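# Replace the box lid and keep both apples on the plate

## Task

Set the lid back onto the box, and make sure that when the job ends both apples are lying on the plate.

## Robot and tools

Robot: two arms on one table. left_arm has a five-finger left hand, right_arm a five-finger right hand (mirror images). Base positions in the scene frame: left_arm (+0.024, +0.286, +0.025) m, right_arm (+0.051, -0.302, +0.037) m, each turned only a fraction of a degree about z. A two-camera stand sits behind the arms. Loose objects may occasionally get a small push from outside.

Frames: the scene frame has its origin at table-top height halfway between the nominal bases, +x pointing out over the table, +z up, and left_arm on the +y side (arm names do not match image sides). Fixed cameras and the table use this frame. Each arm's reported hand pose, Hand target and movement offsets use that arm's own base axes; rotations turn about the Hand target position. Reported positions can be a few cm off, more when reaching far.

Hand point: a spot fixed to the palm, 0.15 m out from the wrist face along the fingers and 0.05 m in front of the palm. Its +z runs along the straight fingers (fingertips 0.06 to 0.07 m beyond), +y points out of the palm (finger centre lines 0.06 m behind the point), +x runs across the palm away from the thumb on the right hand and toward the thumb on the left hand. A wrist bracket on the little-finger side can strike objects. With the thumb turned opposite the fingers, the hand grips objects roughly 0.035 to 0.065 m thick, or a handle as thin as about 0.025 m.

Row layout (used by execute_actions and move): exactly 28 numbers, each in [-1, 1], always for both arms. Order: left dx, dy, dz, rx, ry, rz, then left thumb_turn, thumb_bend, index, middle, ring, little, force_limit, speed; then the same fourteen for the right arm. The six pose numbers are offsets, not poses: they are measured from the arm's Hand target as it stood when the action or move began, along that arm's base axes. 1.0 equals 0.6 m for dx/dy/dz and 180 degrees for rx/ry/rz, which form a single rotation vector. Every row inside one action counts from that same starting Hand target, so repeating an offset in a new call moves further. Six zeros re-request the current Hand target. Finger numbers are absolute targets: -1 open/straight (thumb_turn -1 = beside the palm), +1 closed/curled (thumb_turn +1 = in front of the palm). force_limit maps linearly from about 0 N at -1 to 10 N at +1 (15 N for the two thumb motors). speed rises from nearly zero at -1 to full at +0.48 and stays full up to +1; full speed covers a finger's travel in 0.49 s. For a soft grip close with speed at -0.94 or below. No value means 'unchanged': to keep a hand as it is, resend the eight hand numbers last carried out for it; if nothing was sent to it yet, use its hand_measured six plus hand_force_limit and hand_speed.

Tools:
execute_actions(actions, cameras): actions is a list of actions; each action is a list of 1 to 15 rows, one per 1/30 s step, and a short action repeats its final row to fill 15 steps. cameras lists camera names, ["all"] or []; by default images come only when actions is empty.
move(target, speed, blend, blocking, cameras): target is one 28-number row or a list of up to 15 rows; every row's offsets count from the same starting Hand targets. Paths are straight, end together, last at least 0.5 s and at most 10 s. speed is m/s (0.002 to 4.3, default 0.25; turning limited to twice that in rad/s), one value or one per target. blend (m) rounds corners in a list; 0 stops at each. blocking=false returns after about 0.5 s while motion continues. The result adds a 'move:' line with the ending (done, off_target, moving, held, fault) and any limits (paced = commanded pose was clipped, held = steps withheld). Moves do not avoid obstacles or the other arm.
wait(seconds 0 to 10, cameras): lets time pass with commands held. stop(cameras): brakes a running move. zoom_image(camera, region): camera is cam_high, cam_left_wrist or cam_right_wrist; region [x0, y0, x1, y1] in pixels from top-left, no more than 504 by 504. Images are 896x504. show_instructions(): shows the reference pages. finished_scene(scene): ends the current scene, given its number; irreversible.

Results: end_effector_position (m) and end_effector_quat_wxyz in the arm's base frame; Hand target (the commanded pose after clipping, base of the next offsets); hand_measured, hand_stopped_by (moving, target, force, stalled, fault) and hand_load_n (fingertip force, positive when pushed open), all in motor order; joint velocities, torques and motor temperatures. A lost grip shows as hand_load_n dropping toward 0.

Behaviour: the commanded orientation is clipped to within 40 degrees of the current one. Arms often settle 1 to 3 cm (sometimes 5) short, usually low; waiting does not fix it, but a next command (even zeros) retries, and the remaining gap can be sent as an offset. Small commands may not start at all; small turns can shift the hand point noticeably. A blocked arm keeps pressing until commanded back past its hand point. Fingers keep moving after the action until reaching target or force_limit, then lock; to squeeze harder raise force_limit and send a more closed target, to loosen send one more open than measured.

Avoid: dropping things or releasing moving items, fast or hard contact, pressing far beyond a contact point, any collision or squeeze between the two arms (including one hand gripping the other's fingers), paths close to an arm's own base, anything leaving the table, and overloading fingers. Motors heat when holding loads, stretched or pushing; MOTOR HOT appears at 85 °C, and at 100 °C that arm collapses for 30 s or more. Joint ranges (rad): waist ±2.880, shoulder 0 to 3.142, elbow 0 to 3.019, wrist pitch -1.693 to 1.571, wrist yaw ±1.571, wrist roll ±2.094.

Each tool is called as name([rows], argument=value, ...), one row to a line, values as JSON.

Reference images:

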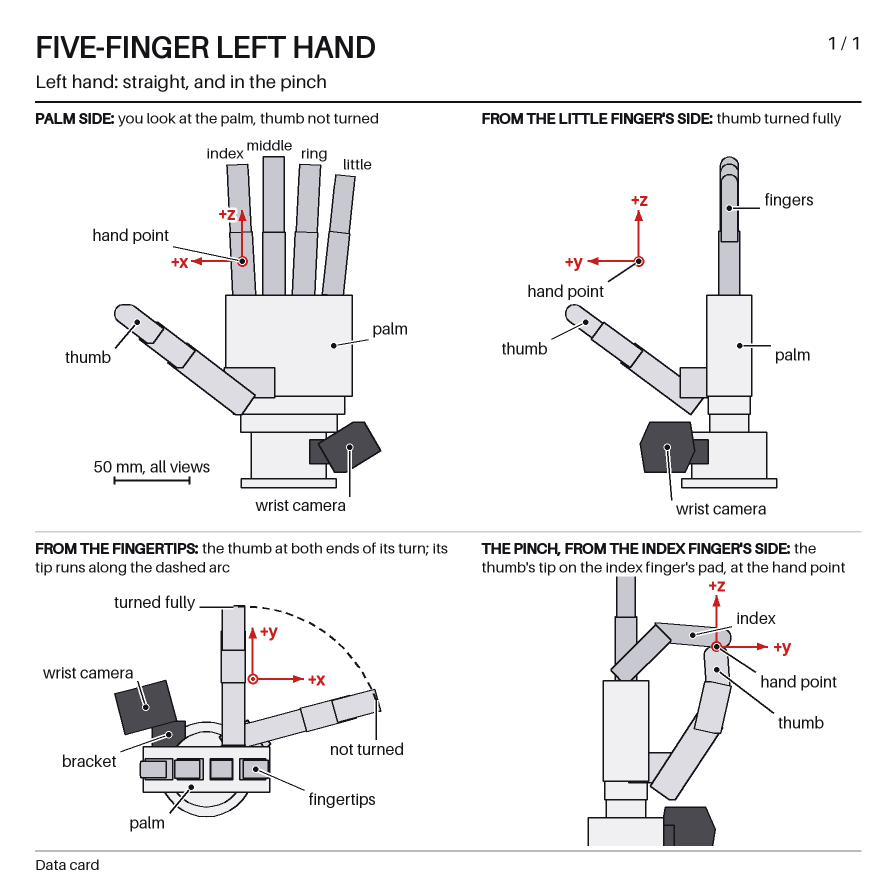

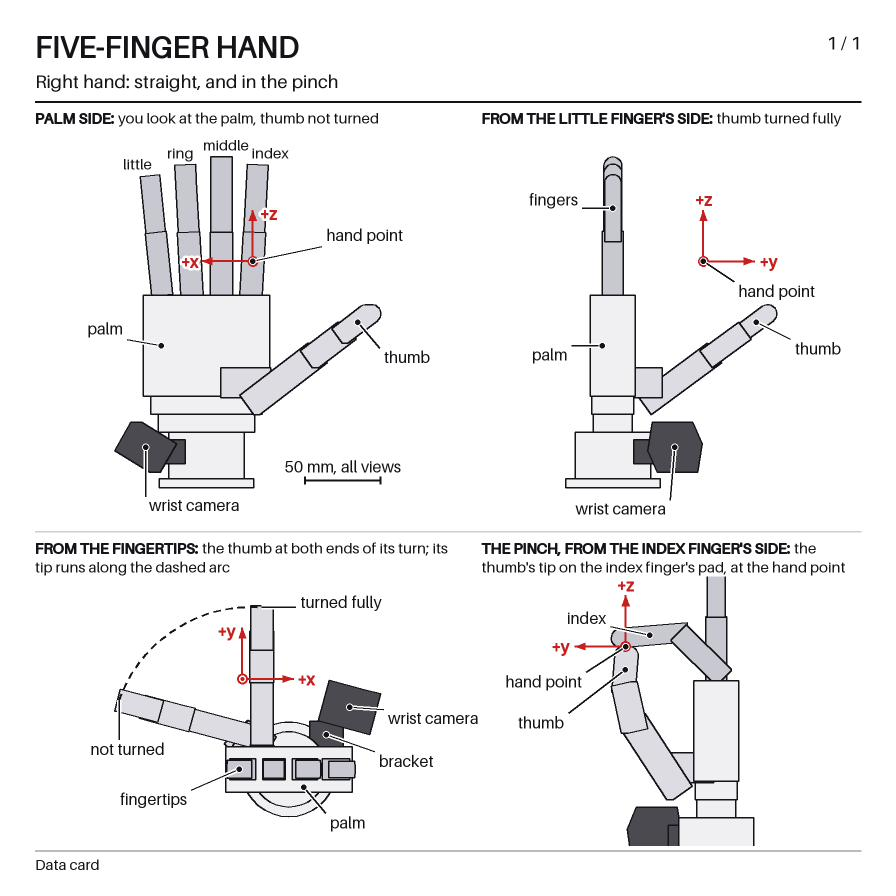

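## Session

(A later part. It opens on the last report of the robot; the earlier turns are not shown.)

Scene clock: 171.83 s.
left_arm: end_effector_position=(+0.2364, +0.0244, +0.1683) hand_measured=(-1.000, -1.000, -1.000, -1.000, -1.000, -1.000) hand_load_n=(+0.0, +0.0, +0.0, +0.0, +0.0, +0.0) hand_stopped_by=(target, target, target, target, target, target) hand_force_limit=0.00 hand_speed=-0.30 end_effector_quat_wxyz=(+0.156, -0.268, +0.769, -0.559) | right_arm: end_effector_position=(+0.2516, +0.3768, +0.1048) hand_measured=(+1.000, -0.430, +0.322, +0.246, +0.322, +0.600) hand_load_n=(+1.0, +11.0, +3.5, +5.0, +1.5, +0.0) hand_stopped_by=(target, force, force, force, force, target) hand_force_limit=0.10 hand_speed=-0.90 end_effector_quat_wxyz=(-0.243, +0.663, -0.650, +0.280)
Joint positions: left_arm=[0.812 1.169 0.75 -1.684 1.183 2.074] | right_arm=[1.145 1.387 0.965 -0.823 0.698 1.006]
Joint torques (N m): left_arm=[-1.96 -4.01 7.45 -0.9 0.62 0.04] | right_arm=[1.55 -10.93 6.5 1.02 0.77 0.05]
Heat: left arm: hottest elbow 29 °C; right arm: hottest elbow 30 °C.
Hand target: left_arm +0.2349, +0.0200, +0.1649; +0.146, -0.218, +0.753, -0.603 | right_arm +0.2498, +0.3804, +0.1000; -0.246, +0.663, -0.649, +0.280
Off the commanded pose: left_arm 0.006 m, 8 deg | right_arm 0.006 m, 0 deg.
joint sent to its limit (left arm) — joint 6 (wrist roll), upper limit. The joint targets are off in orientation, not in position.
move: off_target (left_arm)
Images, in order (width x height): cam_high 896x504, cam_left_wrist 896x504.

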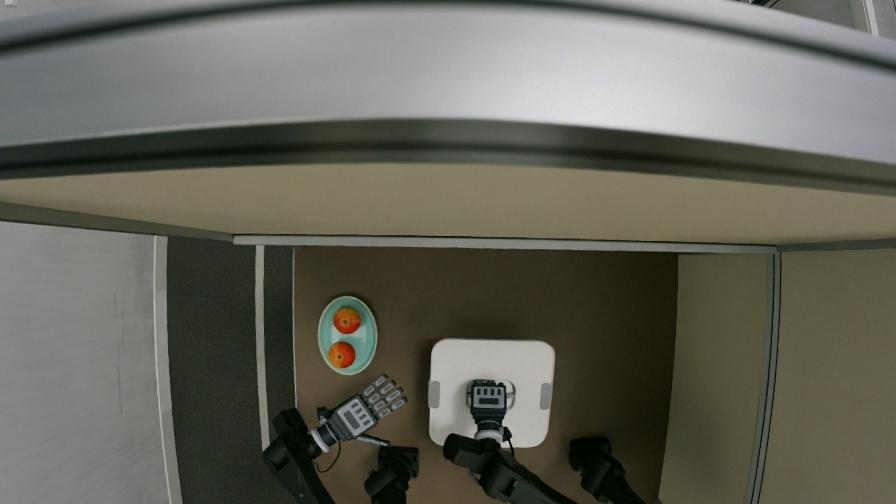

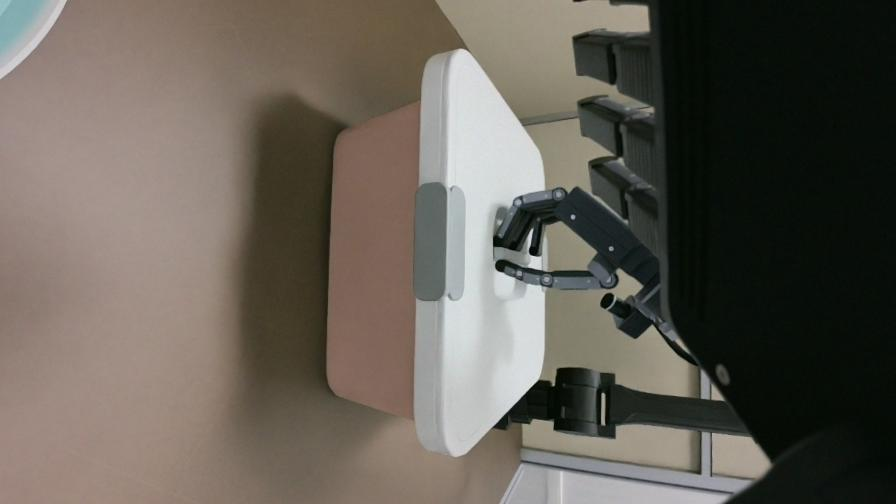

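move(target=[0,0,0,0,0,0,-1,-1,-1,-1,-1,-1,0,-0.3,0,0,-0.02,0,0,0,1,-0.1,0.6,0.6,0.6,0.6,0.1,-0.9], speed=0.05, cameras=["cam_left_wrist"])

zoom_image(camera="cam_left_wrist", region=[310, 30, 530, 250])

zoom_image(camera="cam_left_wrist", region=[310, 250, 530, 470])

Scene clock: 173.10 s.
left_arm: end_effector_position=(+0.2364, +0.0244, +0.1683) hand_measured=(-1.000, -1.000, -1.000, -1.000, -1.000, -1.000) hand_load_n=(-0.5, +0.0, +0.0, +0.0, +0.0, +0.0) hand_stopped_by=(target, target, target, target, target, target) hand_force_limit=0.00 hand_speed=-0.30 end_effector_quat_wxyz=(+0.156, -0.268, +0.769, -0.559) | right_arm: end_effector_position=(+0.2518, +0.3772, +0.0936) hand_measured=(+1.000, -0.430, +0.322, +0.246, +0.322, +0.600) hand_load_n=(+1.0, +11.0, +3.5, +5.0, +2.0, +0.0) hand_stopped_by=(target, force, force, force, force, target) hand_force_limit=0.10 hand_speed=-0.90 end_effector_quat_wxyz=(-0.244, +0.663, -0.651, +0.279)
Joint positions: left_arm=[0.812 1.169 0.75 -1.684 1.183 2.074] | right_arm=[1.145 1.4 0.945 -0.788 0.698 1.007]
Joint torques (N m): left_arm=[-1.96 -3.96 7.46 -0.88 0.62 0.03] | right_arm=[1.67 -10.99 6.42 1.02 0.77 0.04]
Heat: left arm: hottest elbow 28 °C; right arm: hottest elbow 30 °C.
Hand target: left_arm +0.2349, +0.0200, +0.1649; +0.146, -0.218, +0.753, -0.603 | right_arm +0.2497, +0.3803, +0.0881; -0.246, +0.663, -0.649, +0.280
Off the commanded pose: left_arm 0.006 m, 8 deg | right_arm 0.007 m, 0 deg.
joint sent to its limit (left arm) — joint 6 (wrist roll), upper limit. The joint targets are off in orientation, not in position.
move: off_target (left_arm)
Images, in order (width x height): cam_left_wrist 896x504.

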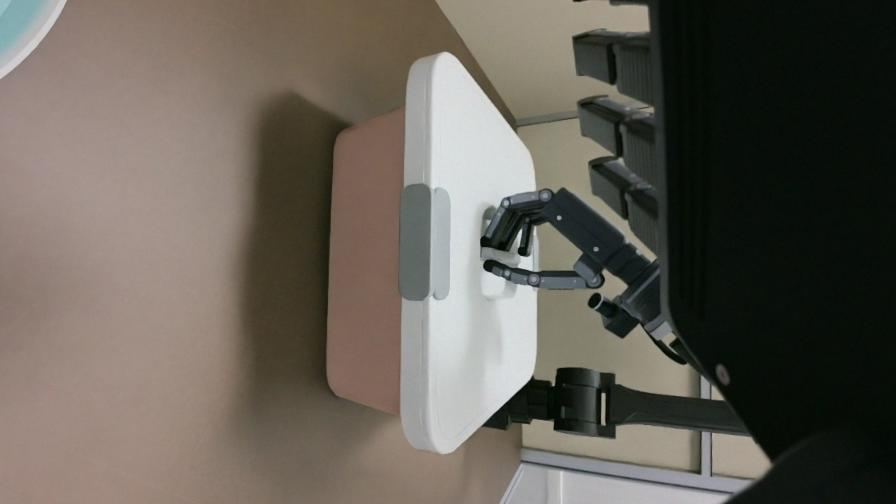

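Scaled by 2.291.

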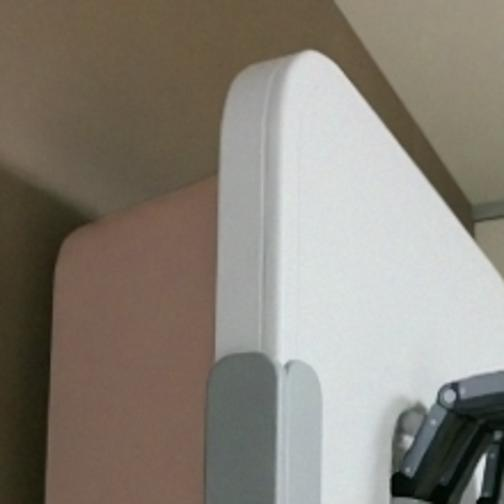

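Scaled by 2.291.

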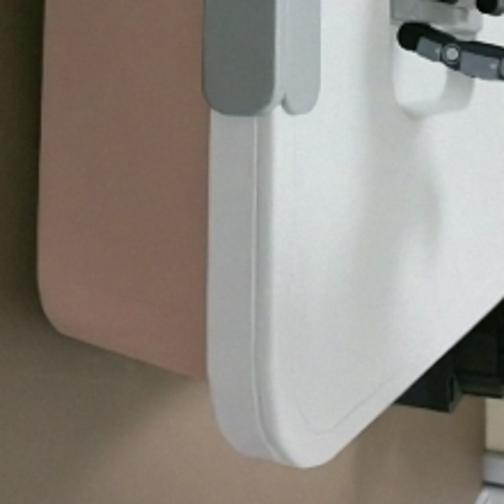

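move(target=[0,0,0,0,0,0,-1,-1,-1,-1,-1,-1,0,-0.3,0.006,-0.0372,0,0,0,0,1,-0.1,0.6,0.6,0.6,0.6,0.1,-0.9], speed=0.05, cameras=["cam_high","cam_left_wrist"])

zoom_image(camera="cam_left_wrist", region=[310, 30, 530, 250])

zoom_image(camera="cam_left_wrist", region=[310, 250, 530, 470])

zoom_image(camera="cam_high", region=[410, 320, 570, 460])

Scene clock: 174.57 s.
left_arm: end_effector_position=(+0.2364, +0.0244, +0.1683) hand_measured=(-1.000, -1.000, -1.000, -1.000, -1.000, -1.000) hand_load_n=(+0.0, -0.5, +0.0, +0.0, +0.0, +0.0) hand_stopped_by=(target, target, target, target, target, target) hand_force_limit=0.00 hand_speed=-0.30 end_effector_quat_wxyz=(+0.156, -0.268, +0.769, -0.559) | right_arm: end_effector_position=(+0.2495, +0.3604, +0.0811) hand_measured=(+1.000, -0.430, +0.322, +0.246, +0.322, +0.600) hand_load_n=(+2.0, +10.5, +6.0, +3.5, +1.0, +0.0) hand_stopped_by=(target, force, force, force, force, target) hand_force_limit=0.10 hand_speed=-0.90 end_effector_quat_wxyz=(-0.236, +0.666, -0.649, +0.282)
Joint positions: left_arm=[0.812 1.169 0.75 -1.684 1.183 2.074] | right_arm=[1.132 1.382 0.894 -0.761 0.693 0.988]
Joint torques (N m): left_arm=[-1.96 -4.01 7.45 -0.88 0.62 0.04] | right_arm=[-0.21 -13.68 6.11 0.95 0.58 -0.13]
Heat: left arm: hottest elbow 28 °C; right arm: hottest elbow 30 °C.
Hand target: left_arm +0.2349, +0.0200, +0.1649; +0.146, -0.218, +0.753, -0.603 | right_arm +0.2533, +0.3580, +0.0880; -0.246, +0.663, -0.649, +0.280
Off the commanded pose: left_arm 0.006 m, 8 deg | right_arm 0.008 m, 1 deg.
joint sent to its limit (left arm) — joint 6 (wrist roll), upper limit. The joint targets are off in orientation, not in position.
move: off_target (left_arm)
Images, in order (width x height): cam_high 896x504, cam_left_wrist 896x504.

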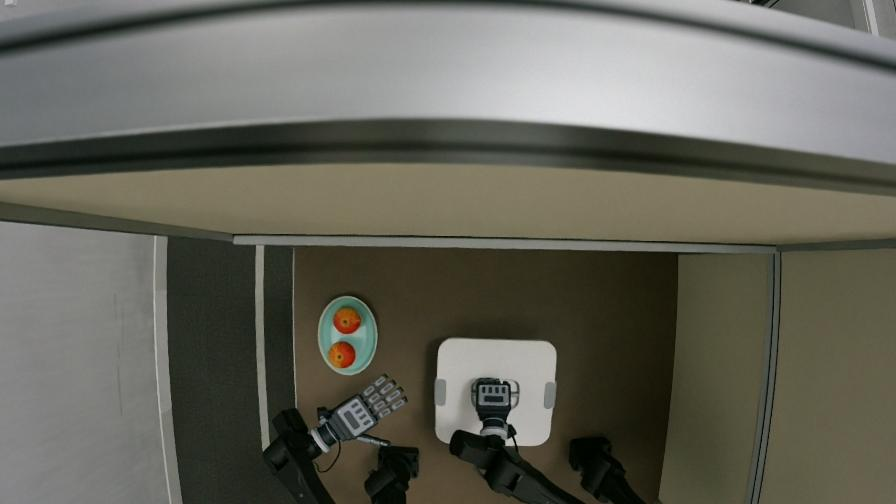

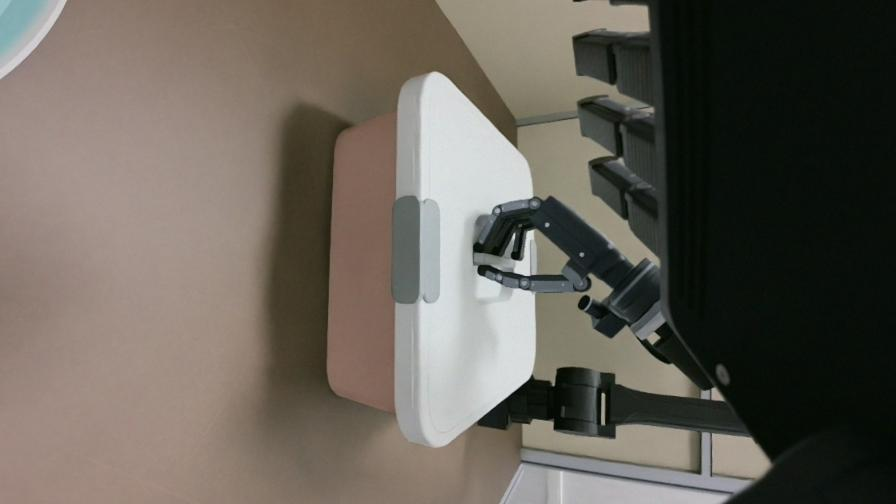

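Scaled by 2.291.

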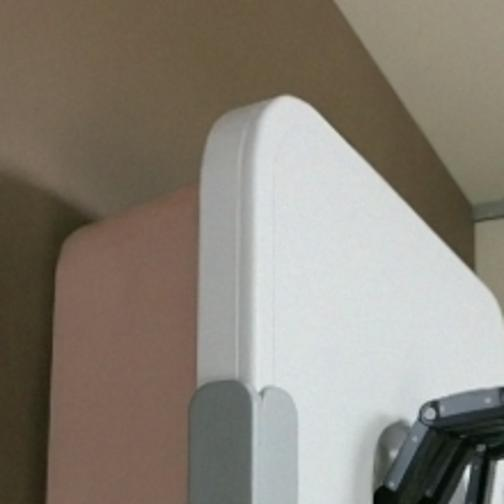

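Scaled by 2.291.

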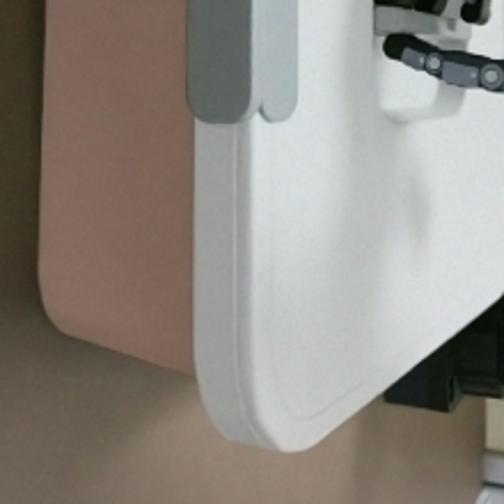

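Scaled by 3.150.

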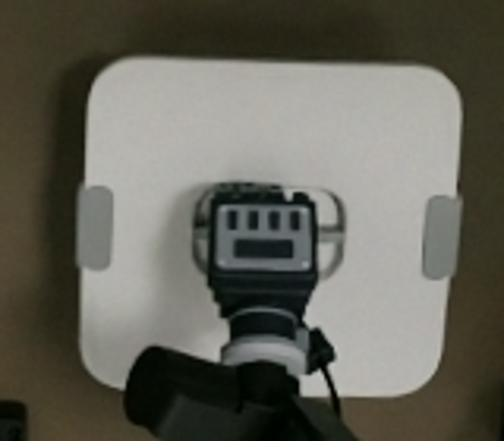

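move(target=[0,0,0,0,0,0,-1,-1,-1,-1,-1,-1,0,-0.3,0,0,-0.003,0.0283,0,0,1,-0.1,0.6,0.6,0.6,0.6,0.1,-0.9], speed=0.05, cameras=["cam_high","cam_left_wrist"])

zoom_image(camera="cam_left_wrist", region=[310, 30, 530, 250])

zoom_image(camera="cam_left_wrist", region=[310, 250, 530, 470])

zoom_image(camera="cam_high", region=[410, 320, 570, 460])

Scene clock: 177.00 s.
left_arm: end_effector_position=(+0.2364, +0.0244, +0.1683) hand_measured=(-1.000, -1.000, -1.000, -1.000, -1.000, -1.000) hand_load_n=(+0.0, +0.0, +0.0, +0.0, +0.0, +0.0) hand_stopped_by=(target, target, target, target, target, target) hand_force_limit=0.00 hand_speed=-0.30 end_effector_quat_wxyz=(+0.156, -0.268, +0.769, -0.559) | right_arm: end_effector_position=(+0.2494, +0.3601, +0.0809) hand_measured=(+1.000, -0.430, +0.322, +0.246, +0.322, +0.600) hand_load_n=(+2.0, +11.0, +6.5, +2.0, +0.0, +0.0) hand_stopped_by=(target, force, force, force, force, target) hand_force_limit=0.10 hand_speed=-0.90 end_effector_quat_wxyz=(-0.265, +0.657, -0.658, +0.254)
Joint positions: left_arm=[0.812 1.169 0.75 -1.684 1.183 2.074] | right_arm=[1.114 1.335 0.835 -0.665 0.652 0.976]
Joint torques (N m): left_arm=[-1.96 -3.96 7.46 -0.88 0.62 0.04] | right_arm=[-0.32 -12.1 6.04 1.25 0.39 -0.08]
Heat: left arm: hottest elbow 28 °C; right arm: hottest elbow 29 °C.
Hand target: left_arm +0.2349, +0.0200, +0.1649; +0.146, -0.218, +0.753, -0.603 | right_arm +0.2533, +0.3580, +0.0862; -0.275, +0.651, -0.661, +0.251
Off the commanded pose: left_arm 0.006 m, 8 deg | right_arm 0.007 m, 1 deg.
joint sent to its limit (left arm) — joint 6 (wrist roll), upper limit. The joint targets are off in orientation, not in position.
move: off_target (left_arm)
Images, in order (width x height): cam_high 896x504, cam_left_wrist 896x504.

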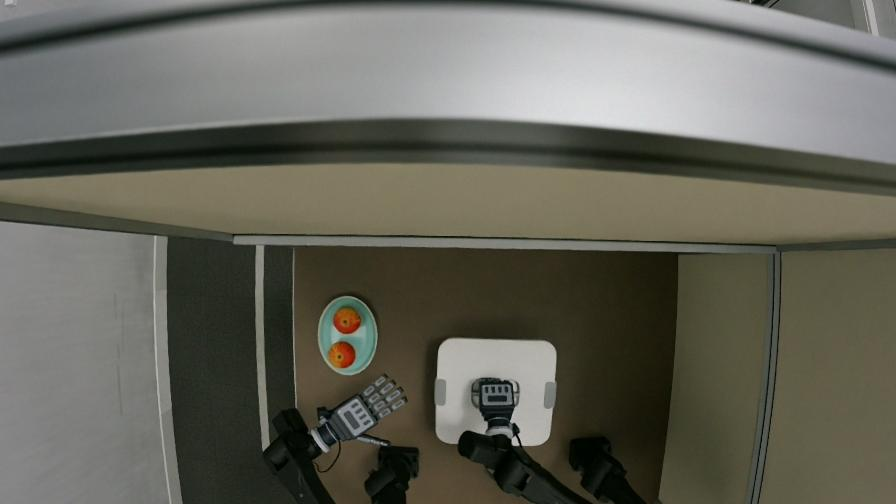

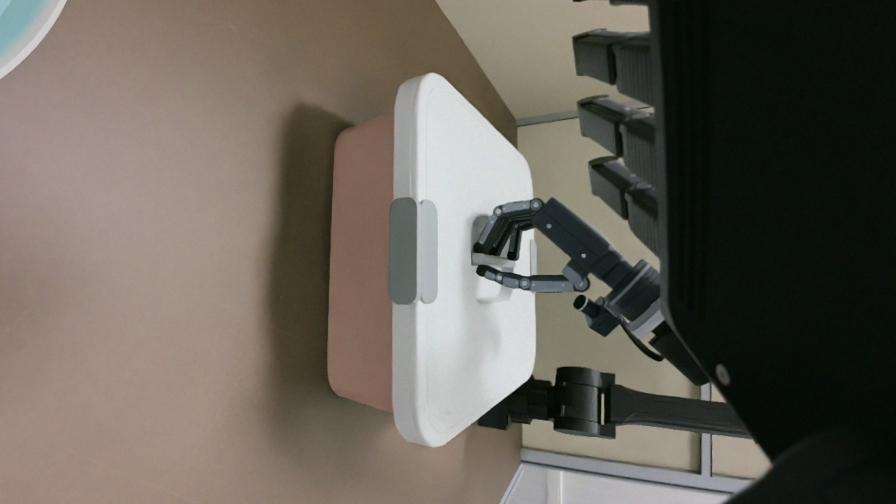

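Scaled by 2.291.

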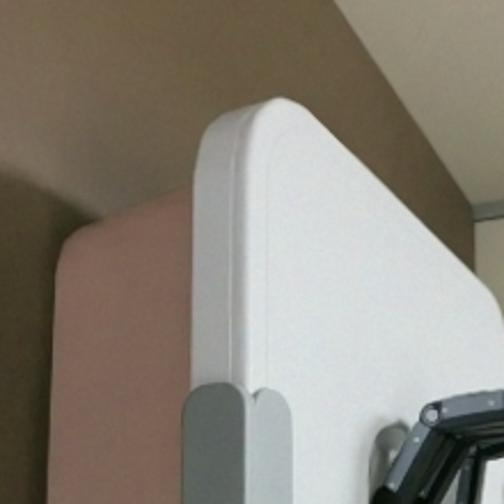

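Scaled by 2.291.

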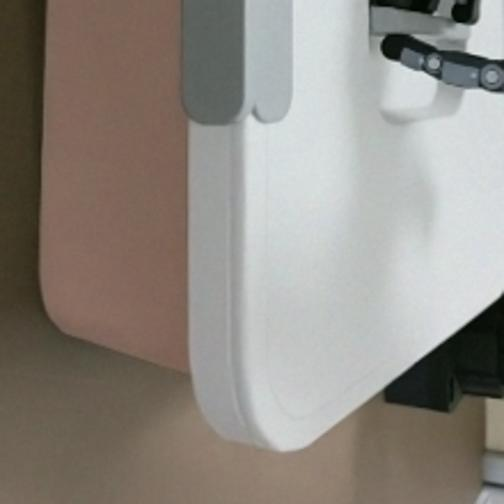

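Scaled by 3.150.

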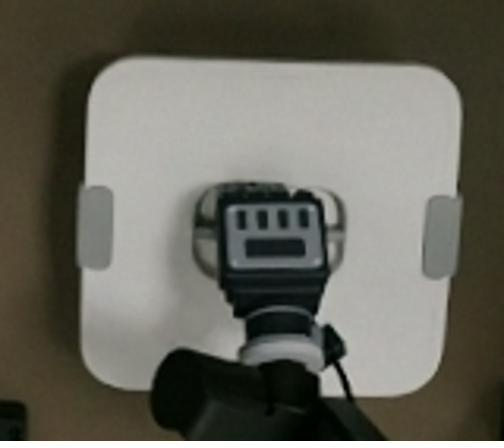

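zoom_image(camera="cam_high", region=[530, 335, 570, 395])

zoom_image(camera="cam_high", region=[530, 390, 570, 450])

zoom_image(camera="cam_high", region=[425, 400, 485, 460])

Scaled by 8.400.

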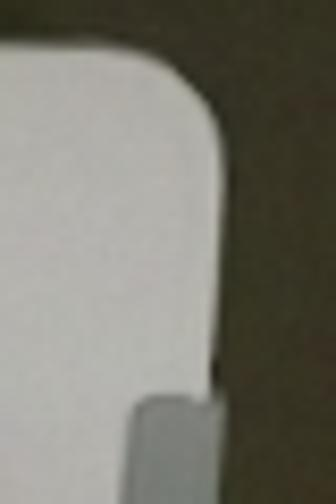

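Scaled by 8.400.

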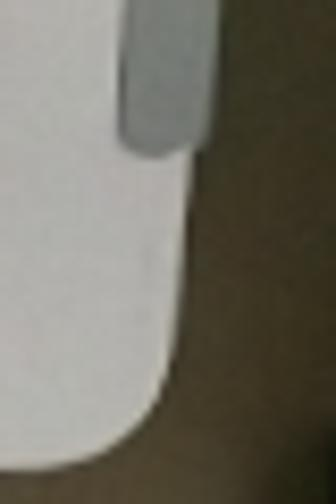

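Scaled by 8.400.

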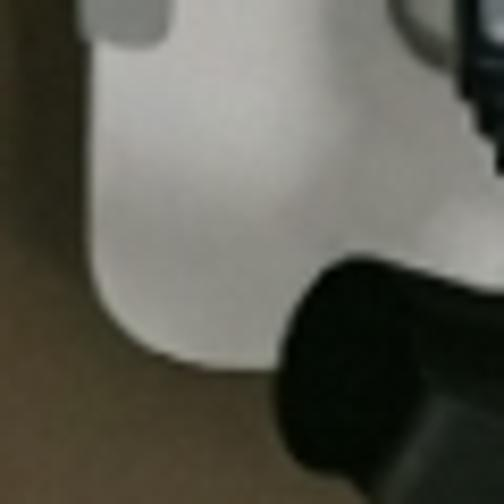

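move(target=[0,0,0,0,0,0,-1,-1,-1,-1,-1,-1,0,-0.3,0,0,-0.0133,0.006,0,0,1,-0.1,0.6,0.6,0.6,0.6,0.1,-0.9], speed=0.04, cameras=["cam_high","cam_left_wrist"])

zoom_image(camera="cam_left_wrist", region=[310, 30, 530, 250])

zoom_image(camera="cam_left_wrist", region=[310, 250, 530, 470])

Scene clock: 179.57 s.
left_arm: end_effector_position=(+0.2364, +0.0244, +0.1683) hand_measured=(-1.000, -1.000, -1.000, -1.000, -1.000, -1.000) hand_load_n=(+0.0, +0.0, +0.0, +0.0, +0.0, +0.0) hand_stopped_by=(target, target, target, target, target, target) hand_force_limit=0.00 hand_speed=-0.30 end_effector_quat_wxyz=(+0.156, -0.268, +0.769, -0.559) | right_arm: end_effector_position=(+0.2510, +0.3612, +0.0806) hand_measured=(+1.000, -0.430, +0.322, +0.246, +0.322, +0.600) hand_load_n=(+1.5, +10.5, +7.0, +2.0, +0.0, -0.5) hand_stopped_by=(target, force, force, force, force, target) hand_force_limit=0.10 hand_speed=-0.90 end_effector_quat_wxyz=(-0.278, +0.653, -0.659, +0.248)
Joint positions: left_arm=[0.812 1.169 0.75 -1.684 1.183 2.074] | right_arm=[1.109 1.324 0.815 -0.623 0.646 0.969]
Joint torques (N m): left_arm=[-1.96 -4.01 7.45 -0.88 0.62 0.03] | right_arm=[-0.32 -11.11 5.7 1.33 0.27 -0.04]
Heat: left arm: hottest elbow 28 °C; right arm: hottest elbow 29 °C.
Hand target: left_arm +0.2349, +0.0200, +0.1649; +0.146, -0.218, +0.753, -0.603 | right_arm +0.2534, +0.3580, +0.0783; -0.281, +0.649, -0.664, +0.245
Off the commanded pose: left_arm 0.006 m, 8 deg | right_arm 0.005 m, 1 deg.
joint sent to its limit (left arm) — joint 6 (wrist roll), upper limit. The joint targets are off in orientation, not in position.
move: off_target (left_arm)
Images, in order (width x height): cam_high 896x504, cam_left_wrist 896x504.

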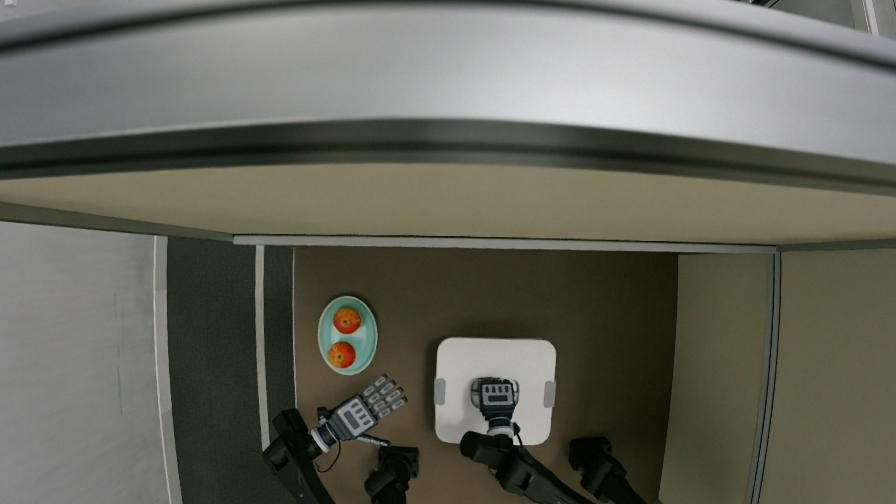

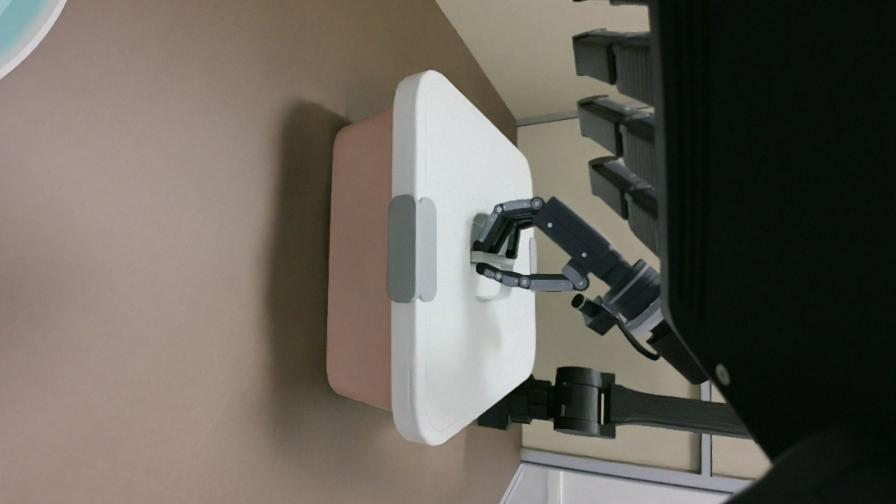

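Scaled by 2.291.

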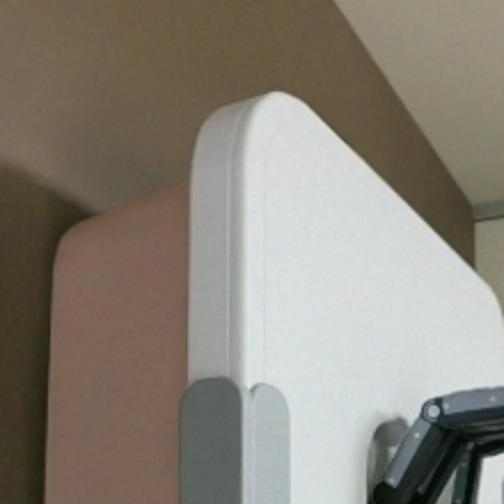

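Scaled by 2.291.

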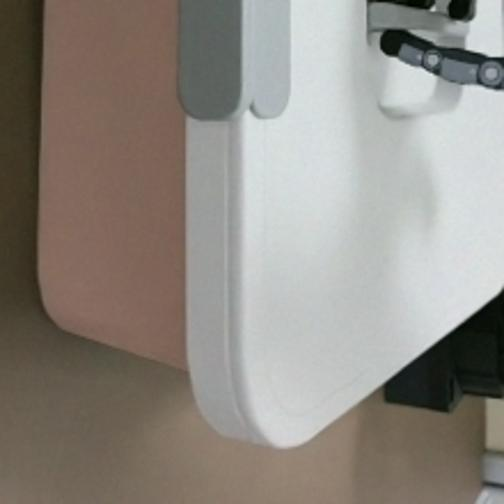

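move([
  [0,0,0,0,0,0,-1,-1,-1,-1,-1,-1,0,-0.3,0,0.0,0.0167,0,0,0,1,-0.1,0.6,0.6,0.6,0.6,0.1,-0.9],
  [0,0,0,0,0,0,-1,-1,-1,-1,-1,-1,0,-0.3,0.003,-0.0233,0.0167,0,0,0,1,-0.1,0.6,0.6,0.6,0.6,0.1,-0.9],
], speed=0.05, cameras=["cam_high","cam_left_wrist"])

zoom_image(camera="cam_left_wrist", region=[310, 30, 530, 250])

zoom_image(camera="cam_left_wrist", region=[310, 250, 530, 470])

zoom_image(camera="cam_high", region=[410, 320, 570, 460])

Scene clock: 181.70 s.
left_arm: end_effector_position=(+0.2364, +0.0244, +0.1683) hand_measured=(-1.000, -1.000, -1.000, -1.000, -1.000, -1.000) hand_load_n=(-0.5, +0.0, +0.0, +0.0, +0.0, +0.0) hand_stopped_by=(target, target, target, target, target, target) hand_force_limit=0.00 hand_speed=-0.30 end_effector_quat_wxyz=(+0.156, -0.268, +0.769, -0.559) | right_arm: end_effector_position=(+0.2530, +0.3492, +0.0833) hand_measured=(+1.000, -0.430, +0.322, +0.246, +0.322, +0.600) hand_load_n=(+1.5, +10.5, +5.5, +3.0, +1.5, +0.0) hand_stopped_by=(target, force, force, force, force, target) hand_force_limit=0.10 hand_speed=-0.90 end_effector_quat_wxyz=(-0.276, +0.652, -0.662, +0.245)
Joint positions: left_arm=[0.812 1.169 0.75 -1.684 1.183 2.074] | right_arm=[1.086 1.291 0.793 -0.623 0.631 0.953]
Joint torques (N m): left_arm=[-1.96 -4.01 7.45 -0.91 0.62 0.04] | right_arm=[-0.38 -11.63 6.19 0.68 0.42 -0.1]
Heat: left arm: hottest elbow 28 °C; right arm: hottest elbow 29 °C.
Hand target: left_arm +0.2349, +0.0200, +0.1649; +0.146, -0.218, +0.753, -0.603 | right_arm +0.2551, +0.3441, +0.0883; -0.281, +0.649, -0.663, +0.245
Off the commanded pose: left_arm 0.006 m, 8 deg | right_arm 0.008 m, 1 deg.
joint sent to its limit (left arm) — joint 6 (wrist roll), upper limit. The joint targets are off in orientation, not in position.
move: off_target (left_arm)
Images, in order (width x height): cam_high 896x504, cam_left_wrist 896x504.

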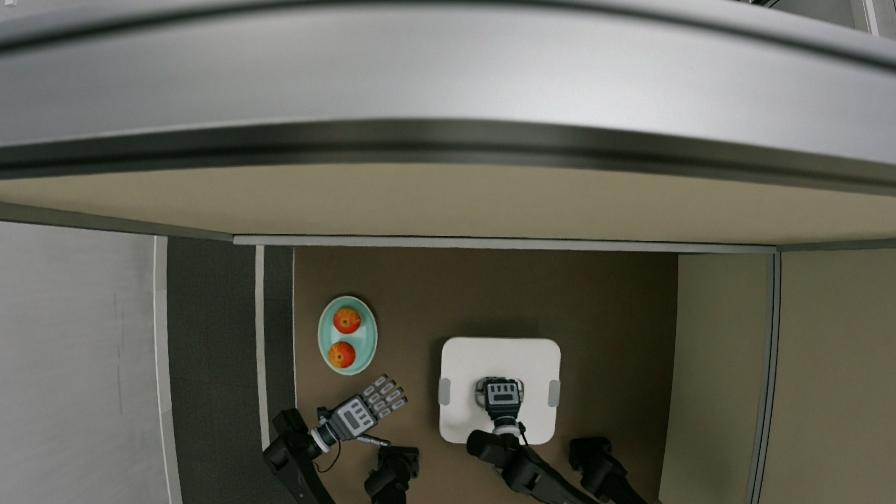

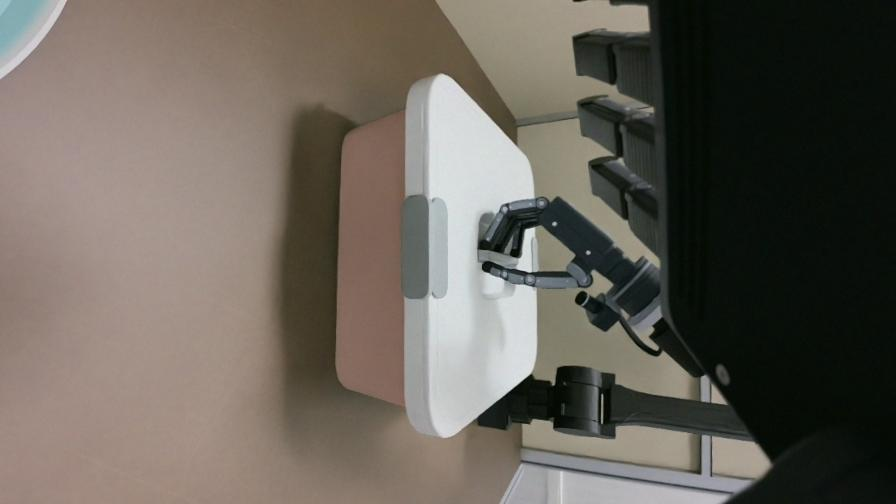

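Scaled by 2.291.

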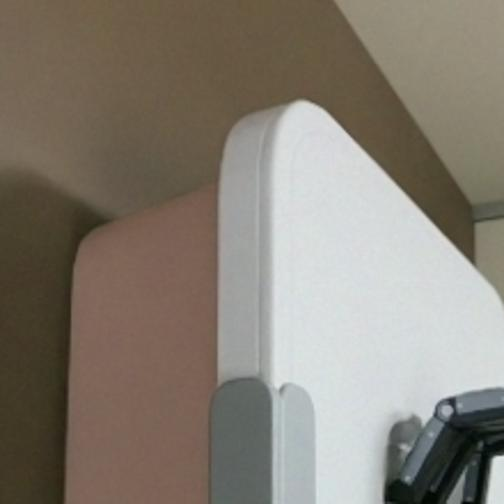

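Scaled by 2.291.

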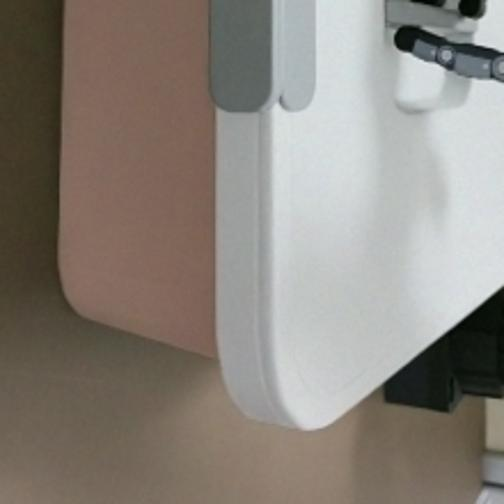

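Scaled by 3.150.

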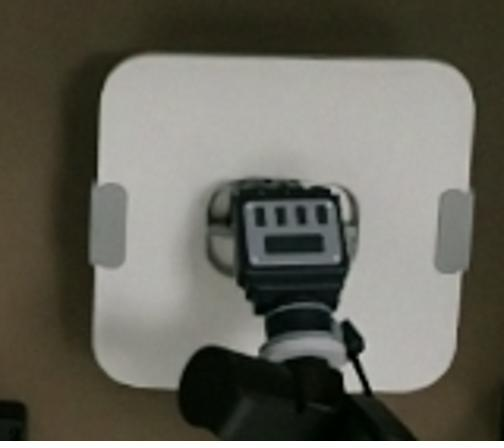

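move(target=[0,0,0,0,0,0,-1,-1,-1,-1,-1,-1,0,-0.3,0,0,-0.022,0.008,0,0,1,-0.1,0.6,0.6,0.6,0.6,0.1,-0.9], speed=0.04, cameras=["cam_high","cam_left_wrist"])

zoom_image(camera="cam_left_wrist", region=[310, 30, 530, 250])

zoom_image(camera="cam_left_wrist", region=[310, 250, 530, 470])

zoom_image(camera="cam_high", region=[410, 320, 570, 460])

Scene clock: 183.30 s.
left_arm: end_effector_position=(+0.2364, +0.0244, +0.1683) hand_measured=(-1.000, -1.000, -1.000, -1.000, -1.000, -1.000) hand_load_n=(-0.5, +0.0, +0.0, +0.0, +0.0, +0.0) hand_stopped_by=(target, target, target, target, target, target) hand_force_limit=0.00 hand_speed=-0.30 end_effector_quat_wxyz=(+0.156, -0.268, +0.769, -0.559) | right_arm: end_effector_position=(+0.2531, +0.3478, +0.0803) hand_measured=(+1.000, -0.430, +0.322, +0.246, +0.322, +0.600) hand_load_n=(+1.5, +10.5, +7.0, +2.5, +0.0, -5.0) hand_stopped_by=(target, force, force, force, force, target) hand_force_limit=0.10 hand_speed=-0.90 end_effector_quat_wxyz=(-0.287, +0.652, -0.658, +0.241)
Joint positions: left_arm=[0.812 1.169 0.75 -1.684 1.183 2.074] | right_arm=[1.082 1.278 0.765 -0.575 0.625 0.932]
Joint torques (N m): left_arm=[-1.96 -3.96 7.45 -0.88 0.62 0.04] | right_arm=[-0.32 -9.88 5.39 1.61 0.12 0.08]
Heat: left arm: hottest elbow 28 °C; right arm: hottest elbow 29 °C.
Hand target: left_arm +0.2349, +0.0200, +0.1649; +0.146, -0.218, +0.753, -0.603 | right_arm +0.2551, +0.3441, +0.0751; -0.289, +0.645, -0.666, +0.236
Off the commanded pose: left_arm 0.006 m, 8 deg | right_arm 0.007 m, 1 deg.
joint sent to its limit (left arm) — joint 6 (wrist roll), upper limit. The joint targets are off in orientation, not in position.
move: off_target (left_arm)
Images, in order (width x height): cam_high 896x504, cam_left_wrist 896x504.

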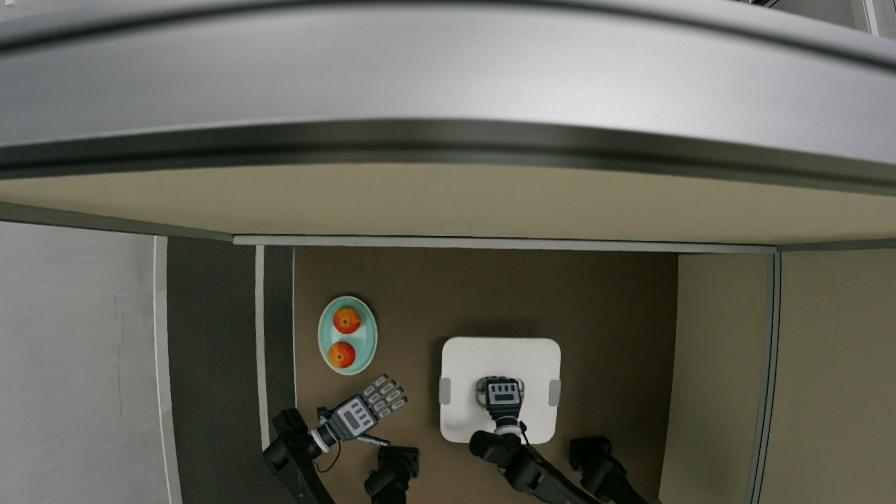

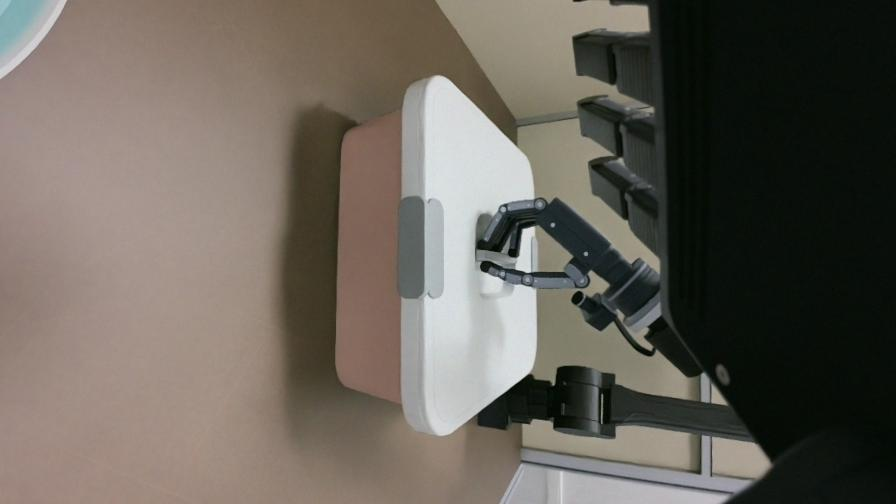

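Scaled by 2.291.

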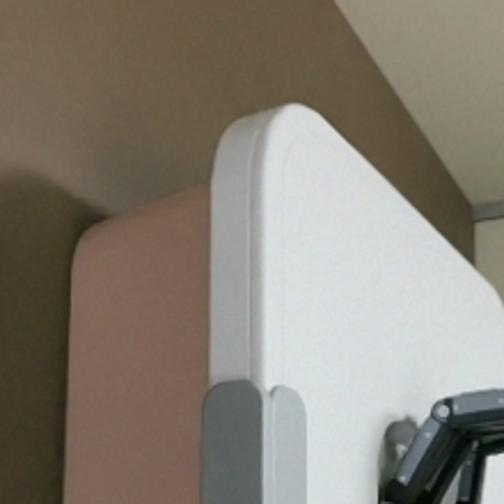

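Scaled by 2.291.

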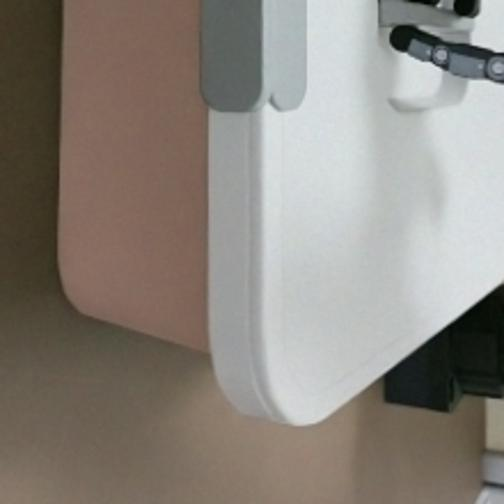

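Scaled by 3.150.

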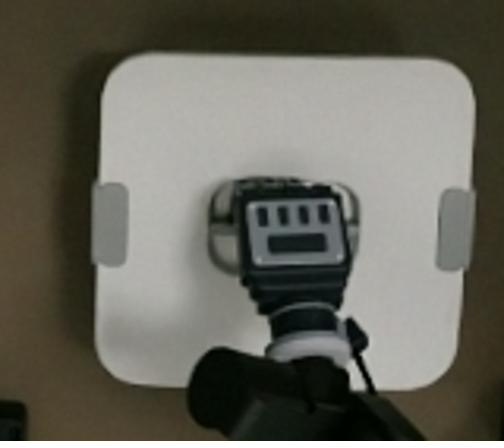

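execute_actions([
  [[0,0,0,0,0,0,-1,-1,-1,-1,-1,-1,0,-0.3,-0.002,0.005,0.012,0,0,0,1,-0.1,0.6,0.6,0.6,0.6,0.1,-0.9]],
  [[0,0,0,0,0,0,-1,-1,-1,-1,-1,-1,0,-0.3,0,0,0,0,0,0,1,-0.6,0.2,0.17,0.2,0.6,-0.4,-0.7]],
], cameras=[])

move([
  [0,0,0,0,0,0,-1,-1,-1,-1,-1,-1,0,-0.3,0.011,0.018,0.1,0,0,0,1,-0.6,0.2,0.17,0.2,0.6,-0.4,-0.3],
  [0,0,0,0,0,0,-1,-1,-1,-1,-1,-1,0,-0.3,0.02,0.0,0.25,0,0,0,1,-0.6,0.1,0.1,0.1,0.1,-0.4,-0.3],
], speed=[0.07,0.15], cameras=["cam_left_wrist","cam_high"])

Scene clock: 184.93 s.
left_arm: end_effector_position=(+0.2364, +0.0244, +0.1683) hand_measured=(-1.000, -1.000, -1.000, -1.000, -1.000, -1.000) hand_load_n=(+0.0, +0.0, -0.5, +0.0, +0.0, +0.0) hand_stopped_by=(target, target, target, target, target, target) hand_force_limit=0.00 hand_speed=-0.30 end_effector_quat_wxyz=(+0.156, -0.268, +0.769, -0.559) | right_arm: end_effector_position=(+0.2532, +0.3483, +0.0821) hand_measured=(+1.000, -0.600, +0.200, +0.170, +0.200, +0.600) hand_load_n=(+0.0, +0.0, +0.0, -1.0, +0.0, -0.5) hand_stopped_by=(target, target, target, target, target, target) hand_force_limit=-0.40 hand_speed=-0.70 end_effector_quat_wxyz=(-0.289, +0.651, -0.659, +0.240)
Joint positions: left_arm=[0.812 1.169 0.75 -1.684 1.183 2.074] | right_arm=[1.082 1.274 0.765 -0.575 0.625 0.935]
Joint torques (N m): left_arm=[-1.9 -3.96 7.45 -0.9 0.62 0.03] | right_arm=[-0.09 -9.52 6.63 0.54 0.28 0.13]
Heat: left arm: hottest elbow 28 °C; right arm: hottest elbow 29 °C.
Hand target: left_arm +0.2349, +0.0200, +0.1649; +0.146, -0.218, +0.753, -0.603 | right_arm +0.2539, +0.3471, +0.0823; -0.289, +0.645, -0.666, +0.237
Off the commanded pose: left_arm 0.006 m, 8 deg | right_arm 0.001 m, 1 deg.
joint sent to its limit (left arm) — joint 6 (wrist roll), upper limit. The joint targets are off in orientation, not in position.
No camera images: "cameras" was empty.

Scene clock: 188.10 s.
left_arm: end_effector_position=(+0.2364, +0.0244, +0.1683) hand_measured=(-1.000, -1.000, -1.000, -1.000, -1.000, -1.000) hand_load_n=(+0.0, +0.0, +0.0, +0.0, +0.0, +0.0) hand_stopped_by=(target, target, target, target, target, target) hand_force_limit=0.00 hand_speed=-0.30 end_effector_quat_wxyz=(+0.156, -0.268, +0.769, -0.559) | right_arm: end_effector_position=(+0.2567, +0.3378, +0.2049) hand_measured=(+1.000, -0.600, +0.100, +0.100, +0.100, +0.100) hand_load_n=(+0.0, +0.0, +0.0, +0.0, +0.0, +0.0) hand_stopped_by=(target, target, target, target, target, target) hand_force_limit=-0.40 hand_speed=-0.30 end_effector_quat_wxyz=(-0.270, +0.653, -0.665, +0.242)
Joint positions: left_arm=[0.812 1.169 0.75 -1.684 1.183 2.074] | right_arm=[1.055 1.161 1.027 -0.983 0.608 0.929]
Joint torques (N m): left_arm=[-1.96 -4.07 7.46 -0.9 0.62 0.04] | right_arm=[-0.21 -9.05 11.44 0.35 0.36 -0.13]
Heat: left arm: hottest elbow 28 °C; right arm: hottest elbow 29 °C.
Hand target: left_arm +0.2349, +0.0200, +0.1649; +0.146, -0.218, +0.753, -0.603 | right_arm +0.2661, +0.3471, +0.2324; -0.289, +0.645, -0.667, +0.237
Off the commanded pose: left_arm 0.006 m, 8 deg | right_arm 0.030 m, 2 deg.
joint sent to its limit (left arm) — joint 6 (wrist roll), upper limit. The joint targets are off in orientation, not in position.
move: off_target (left_arm, right_arm); target 2's new numbers were sent with right_arm's hand 0.030 m and 2 deg from that target
Images, in order (width x height): cam_high 896x504, cam_left_wrist 896x504.

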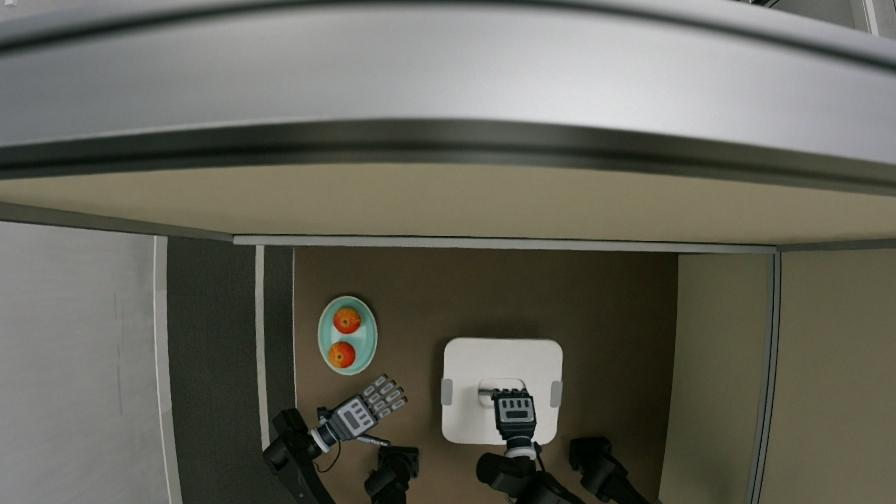

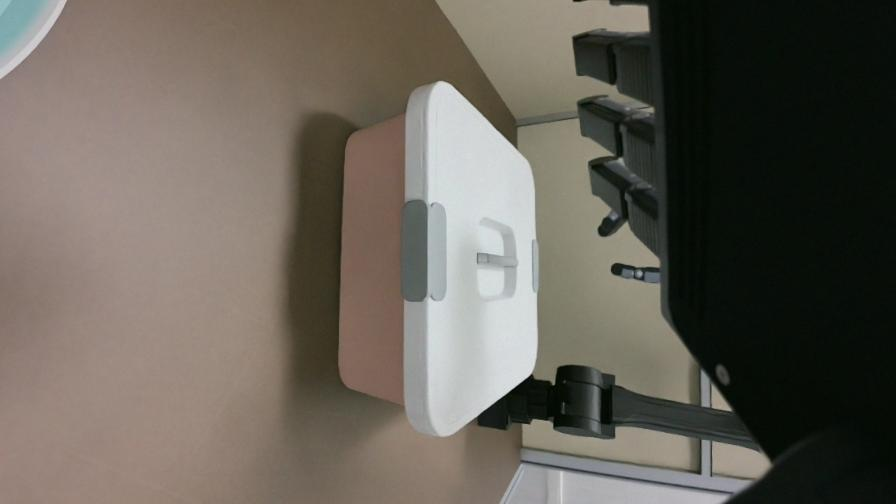

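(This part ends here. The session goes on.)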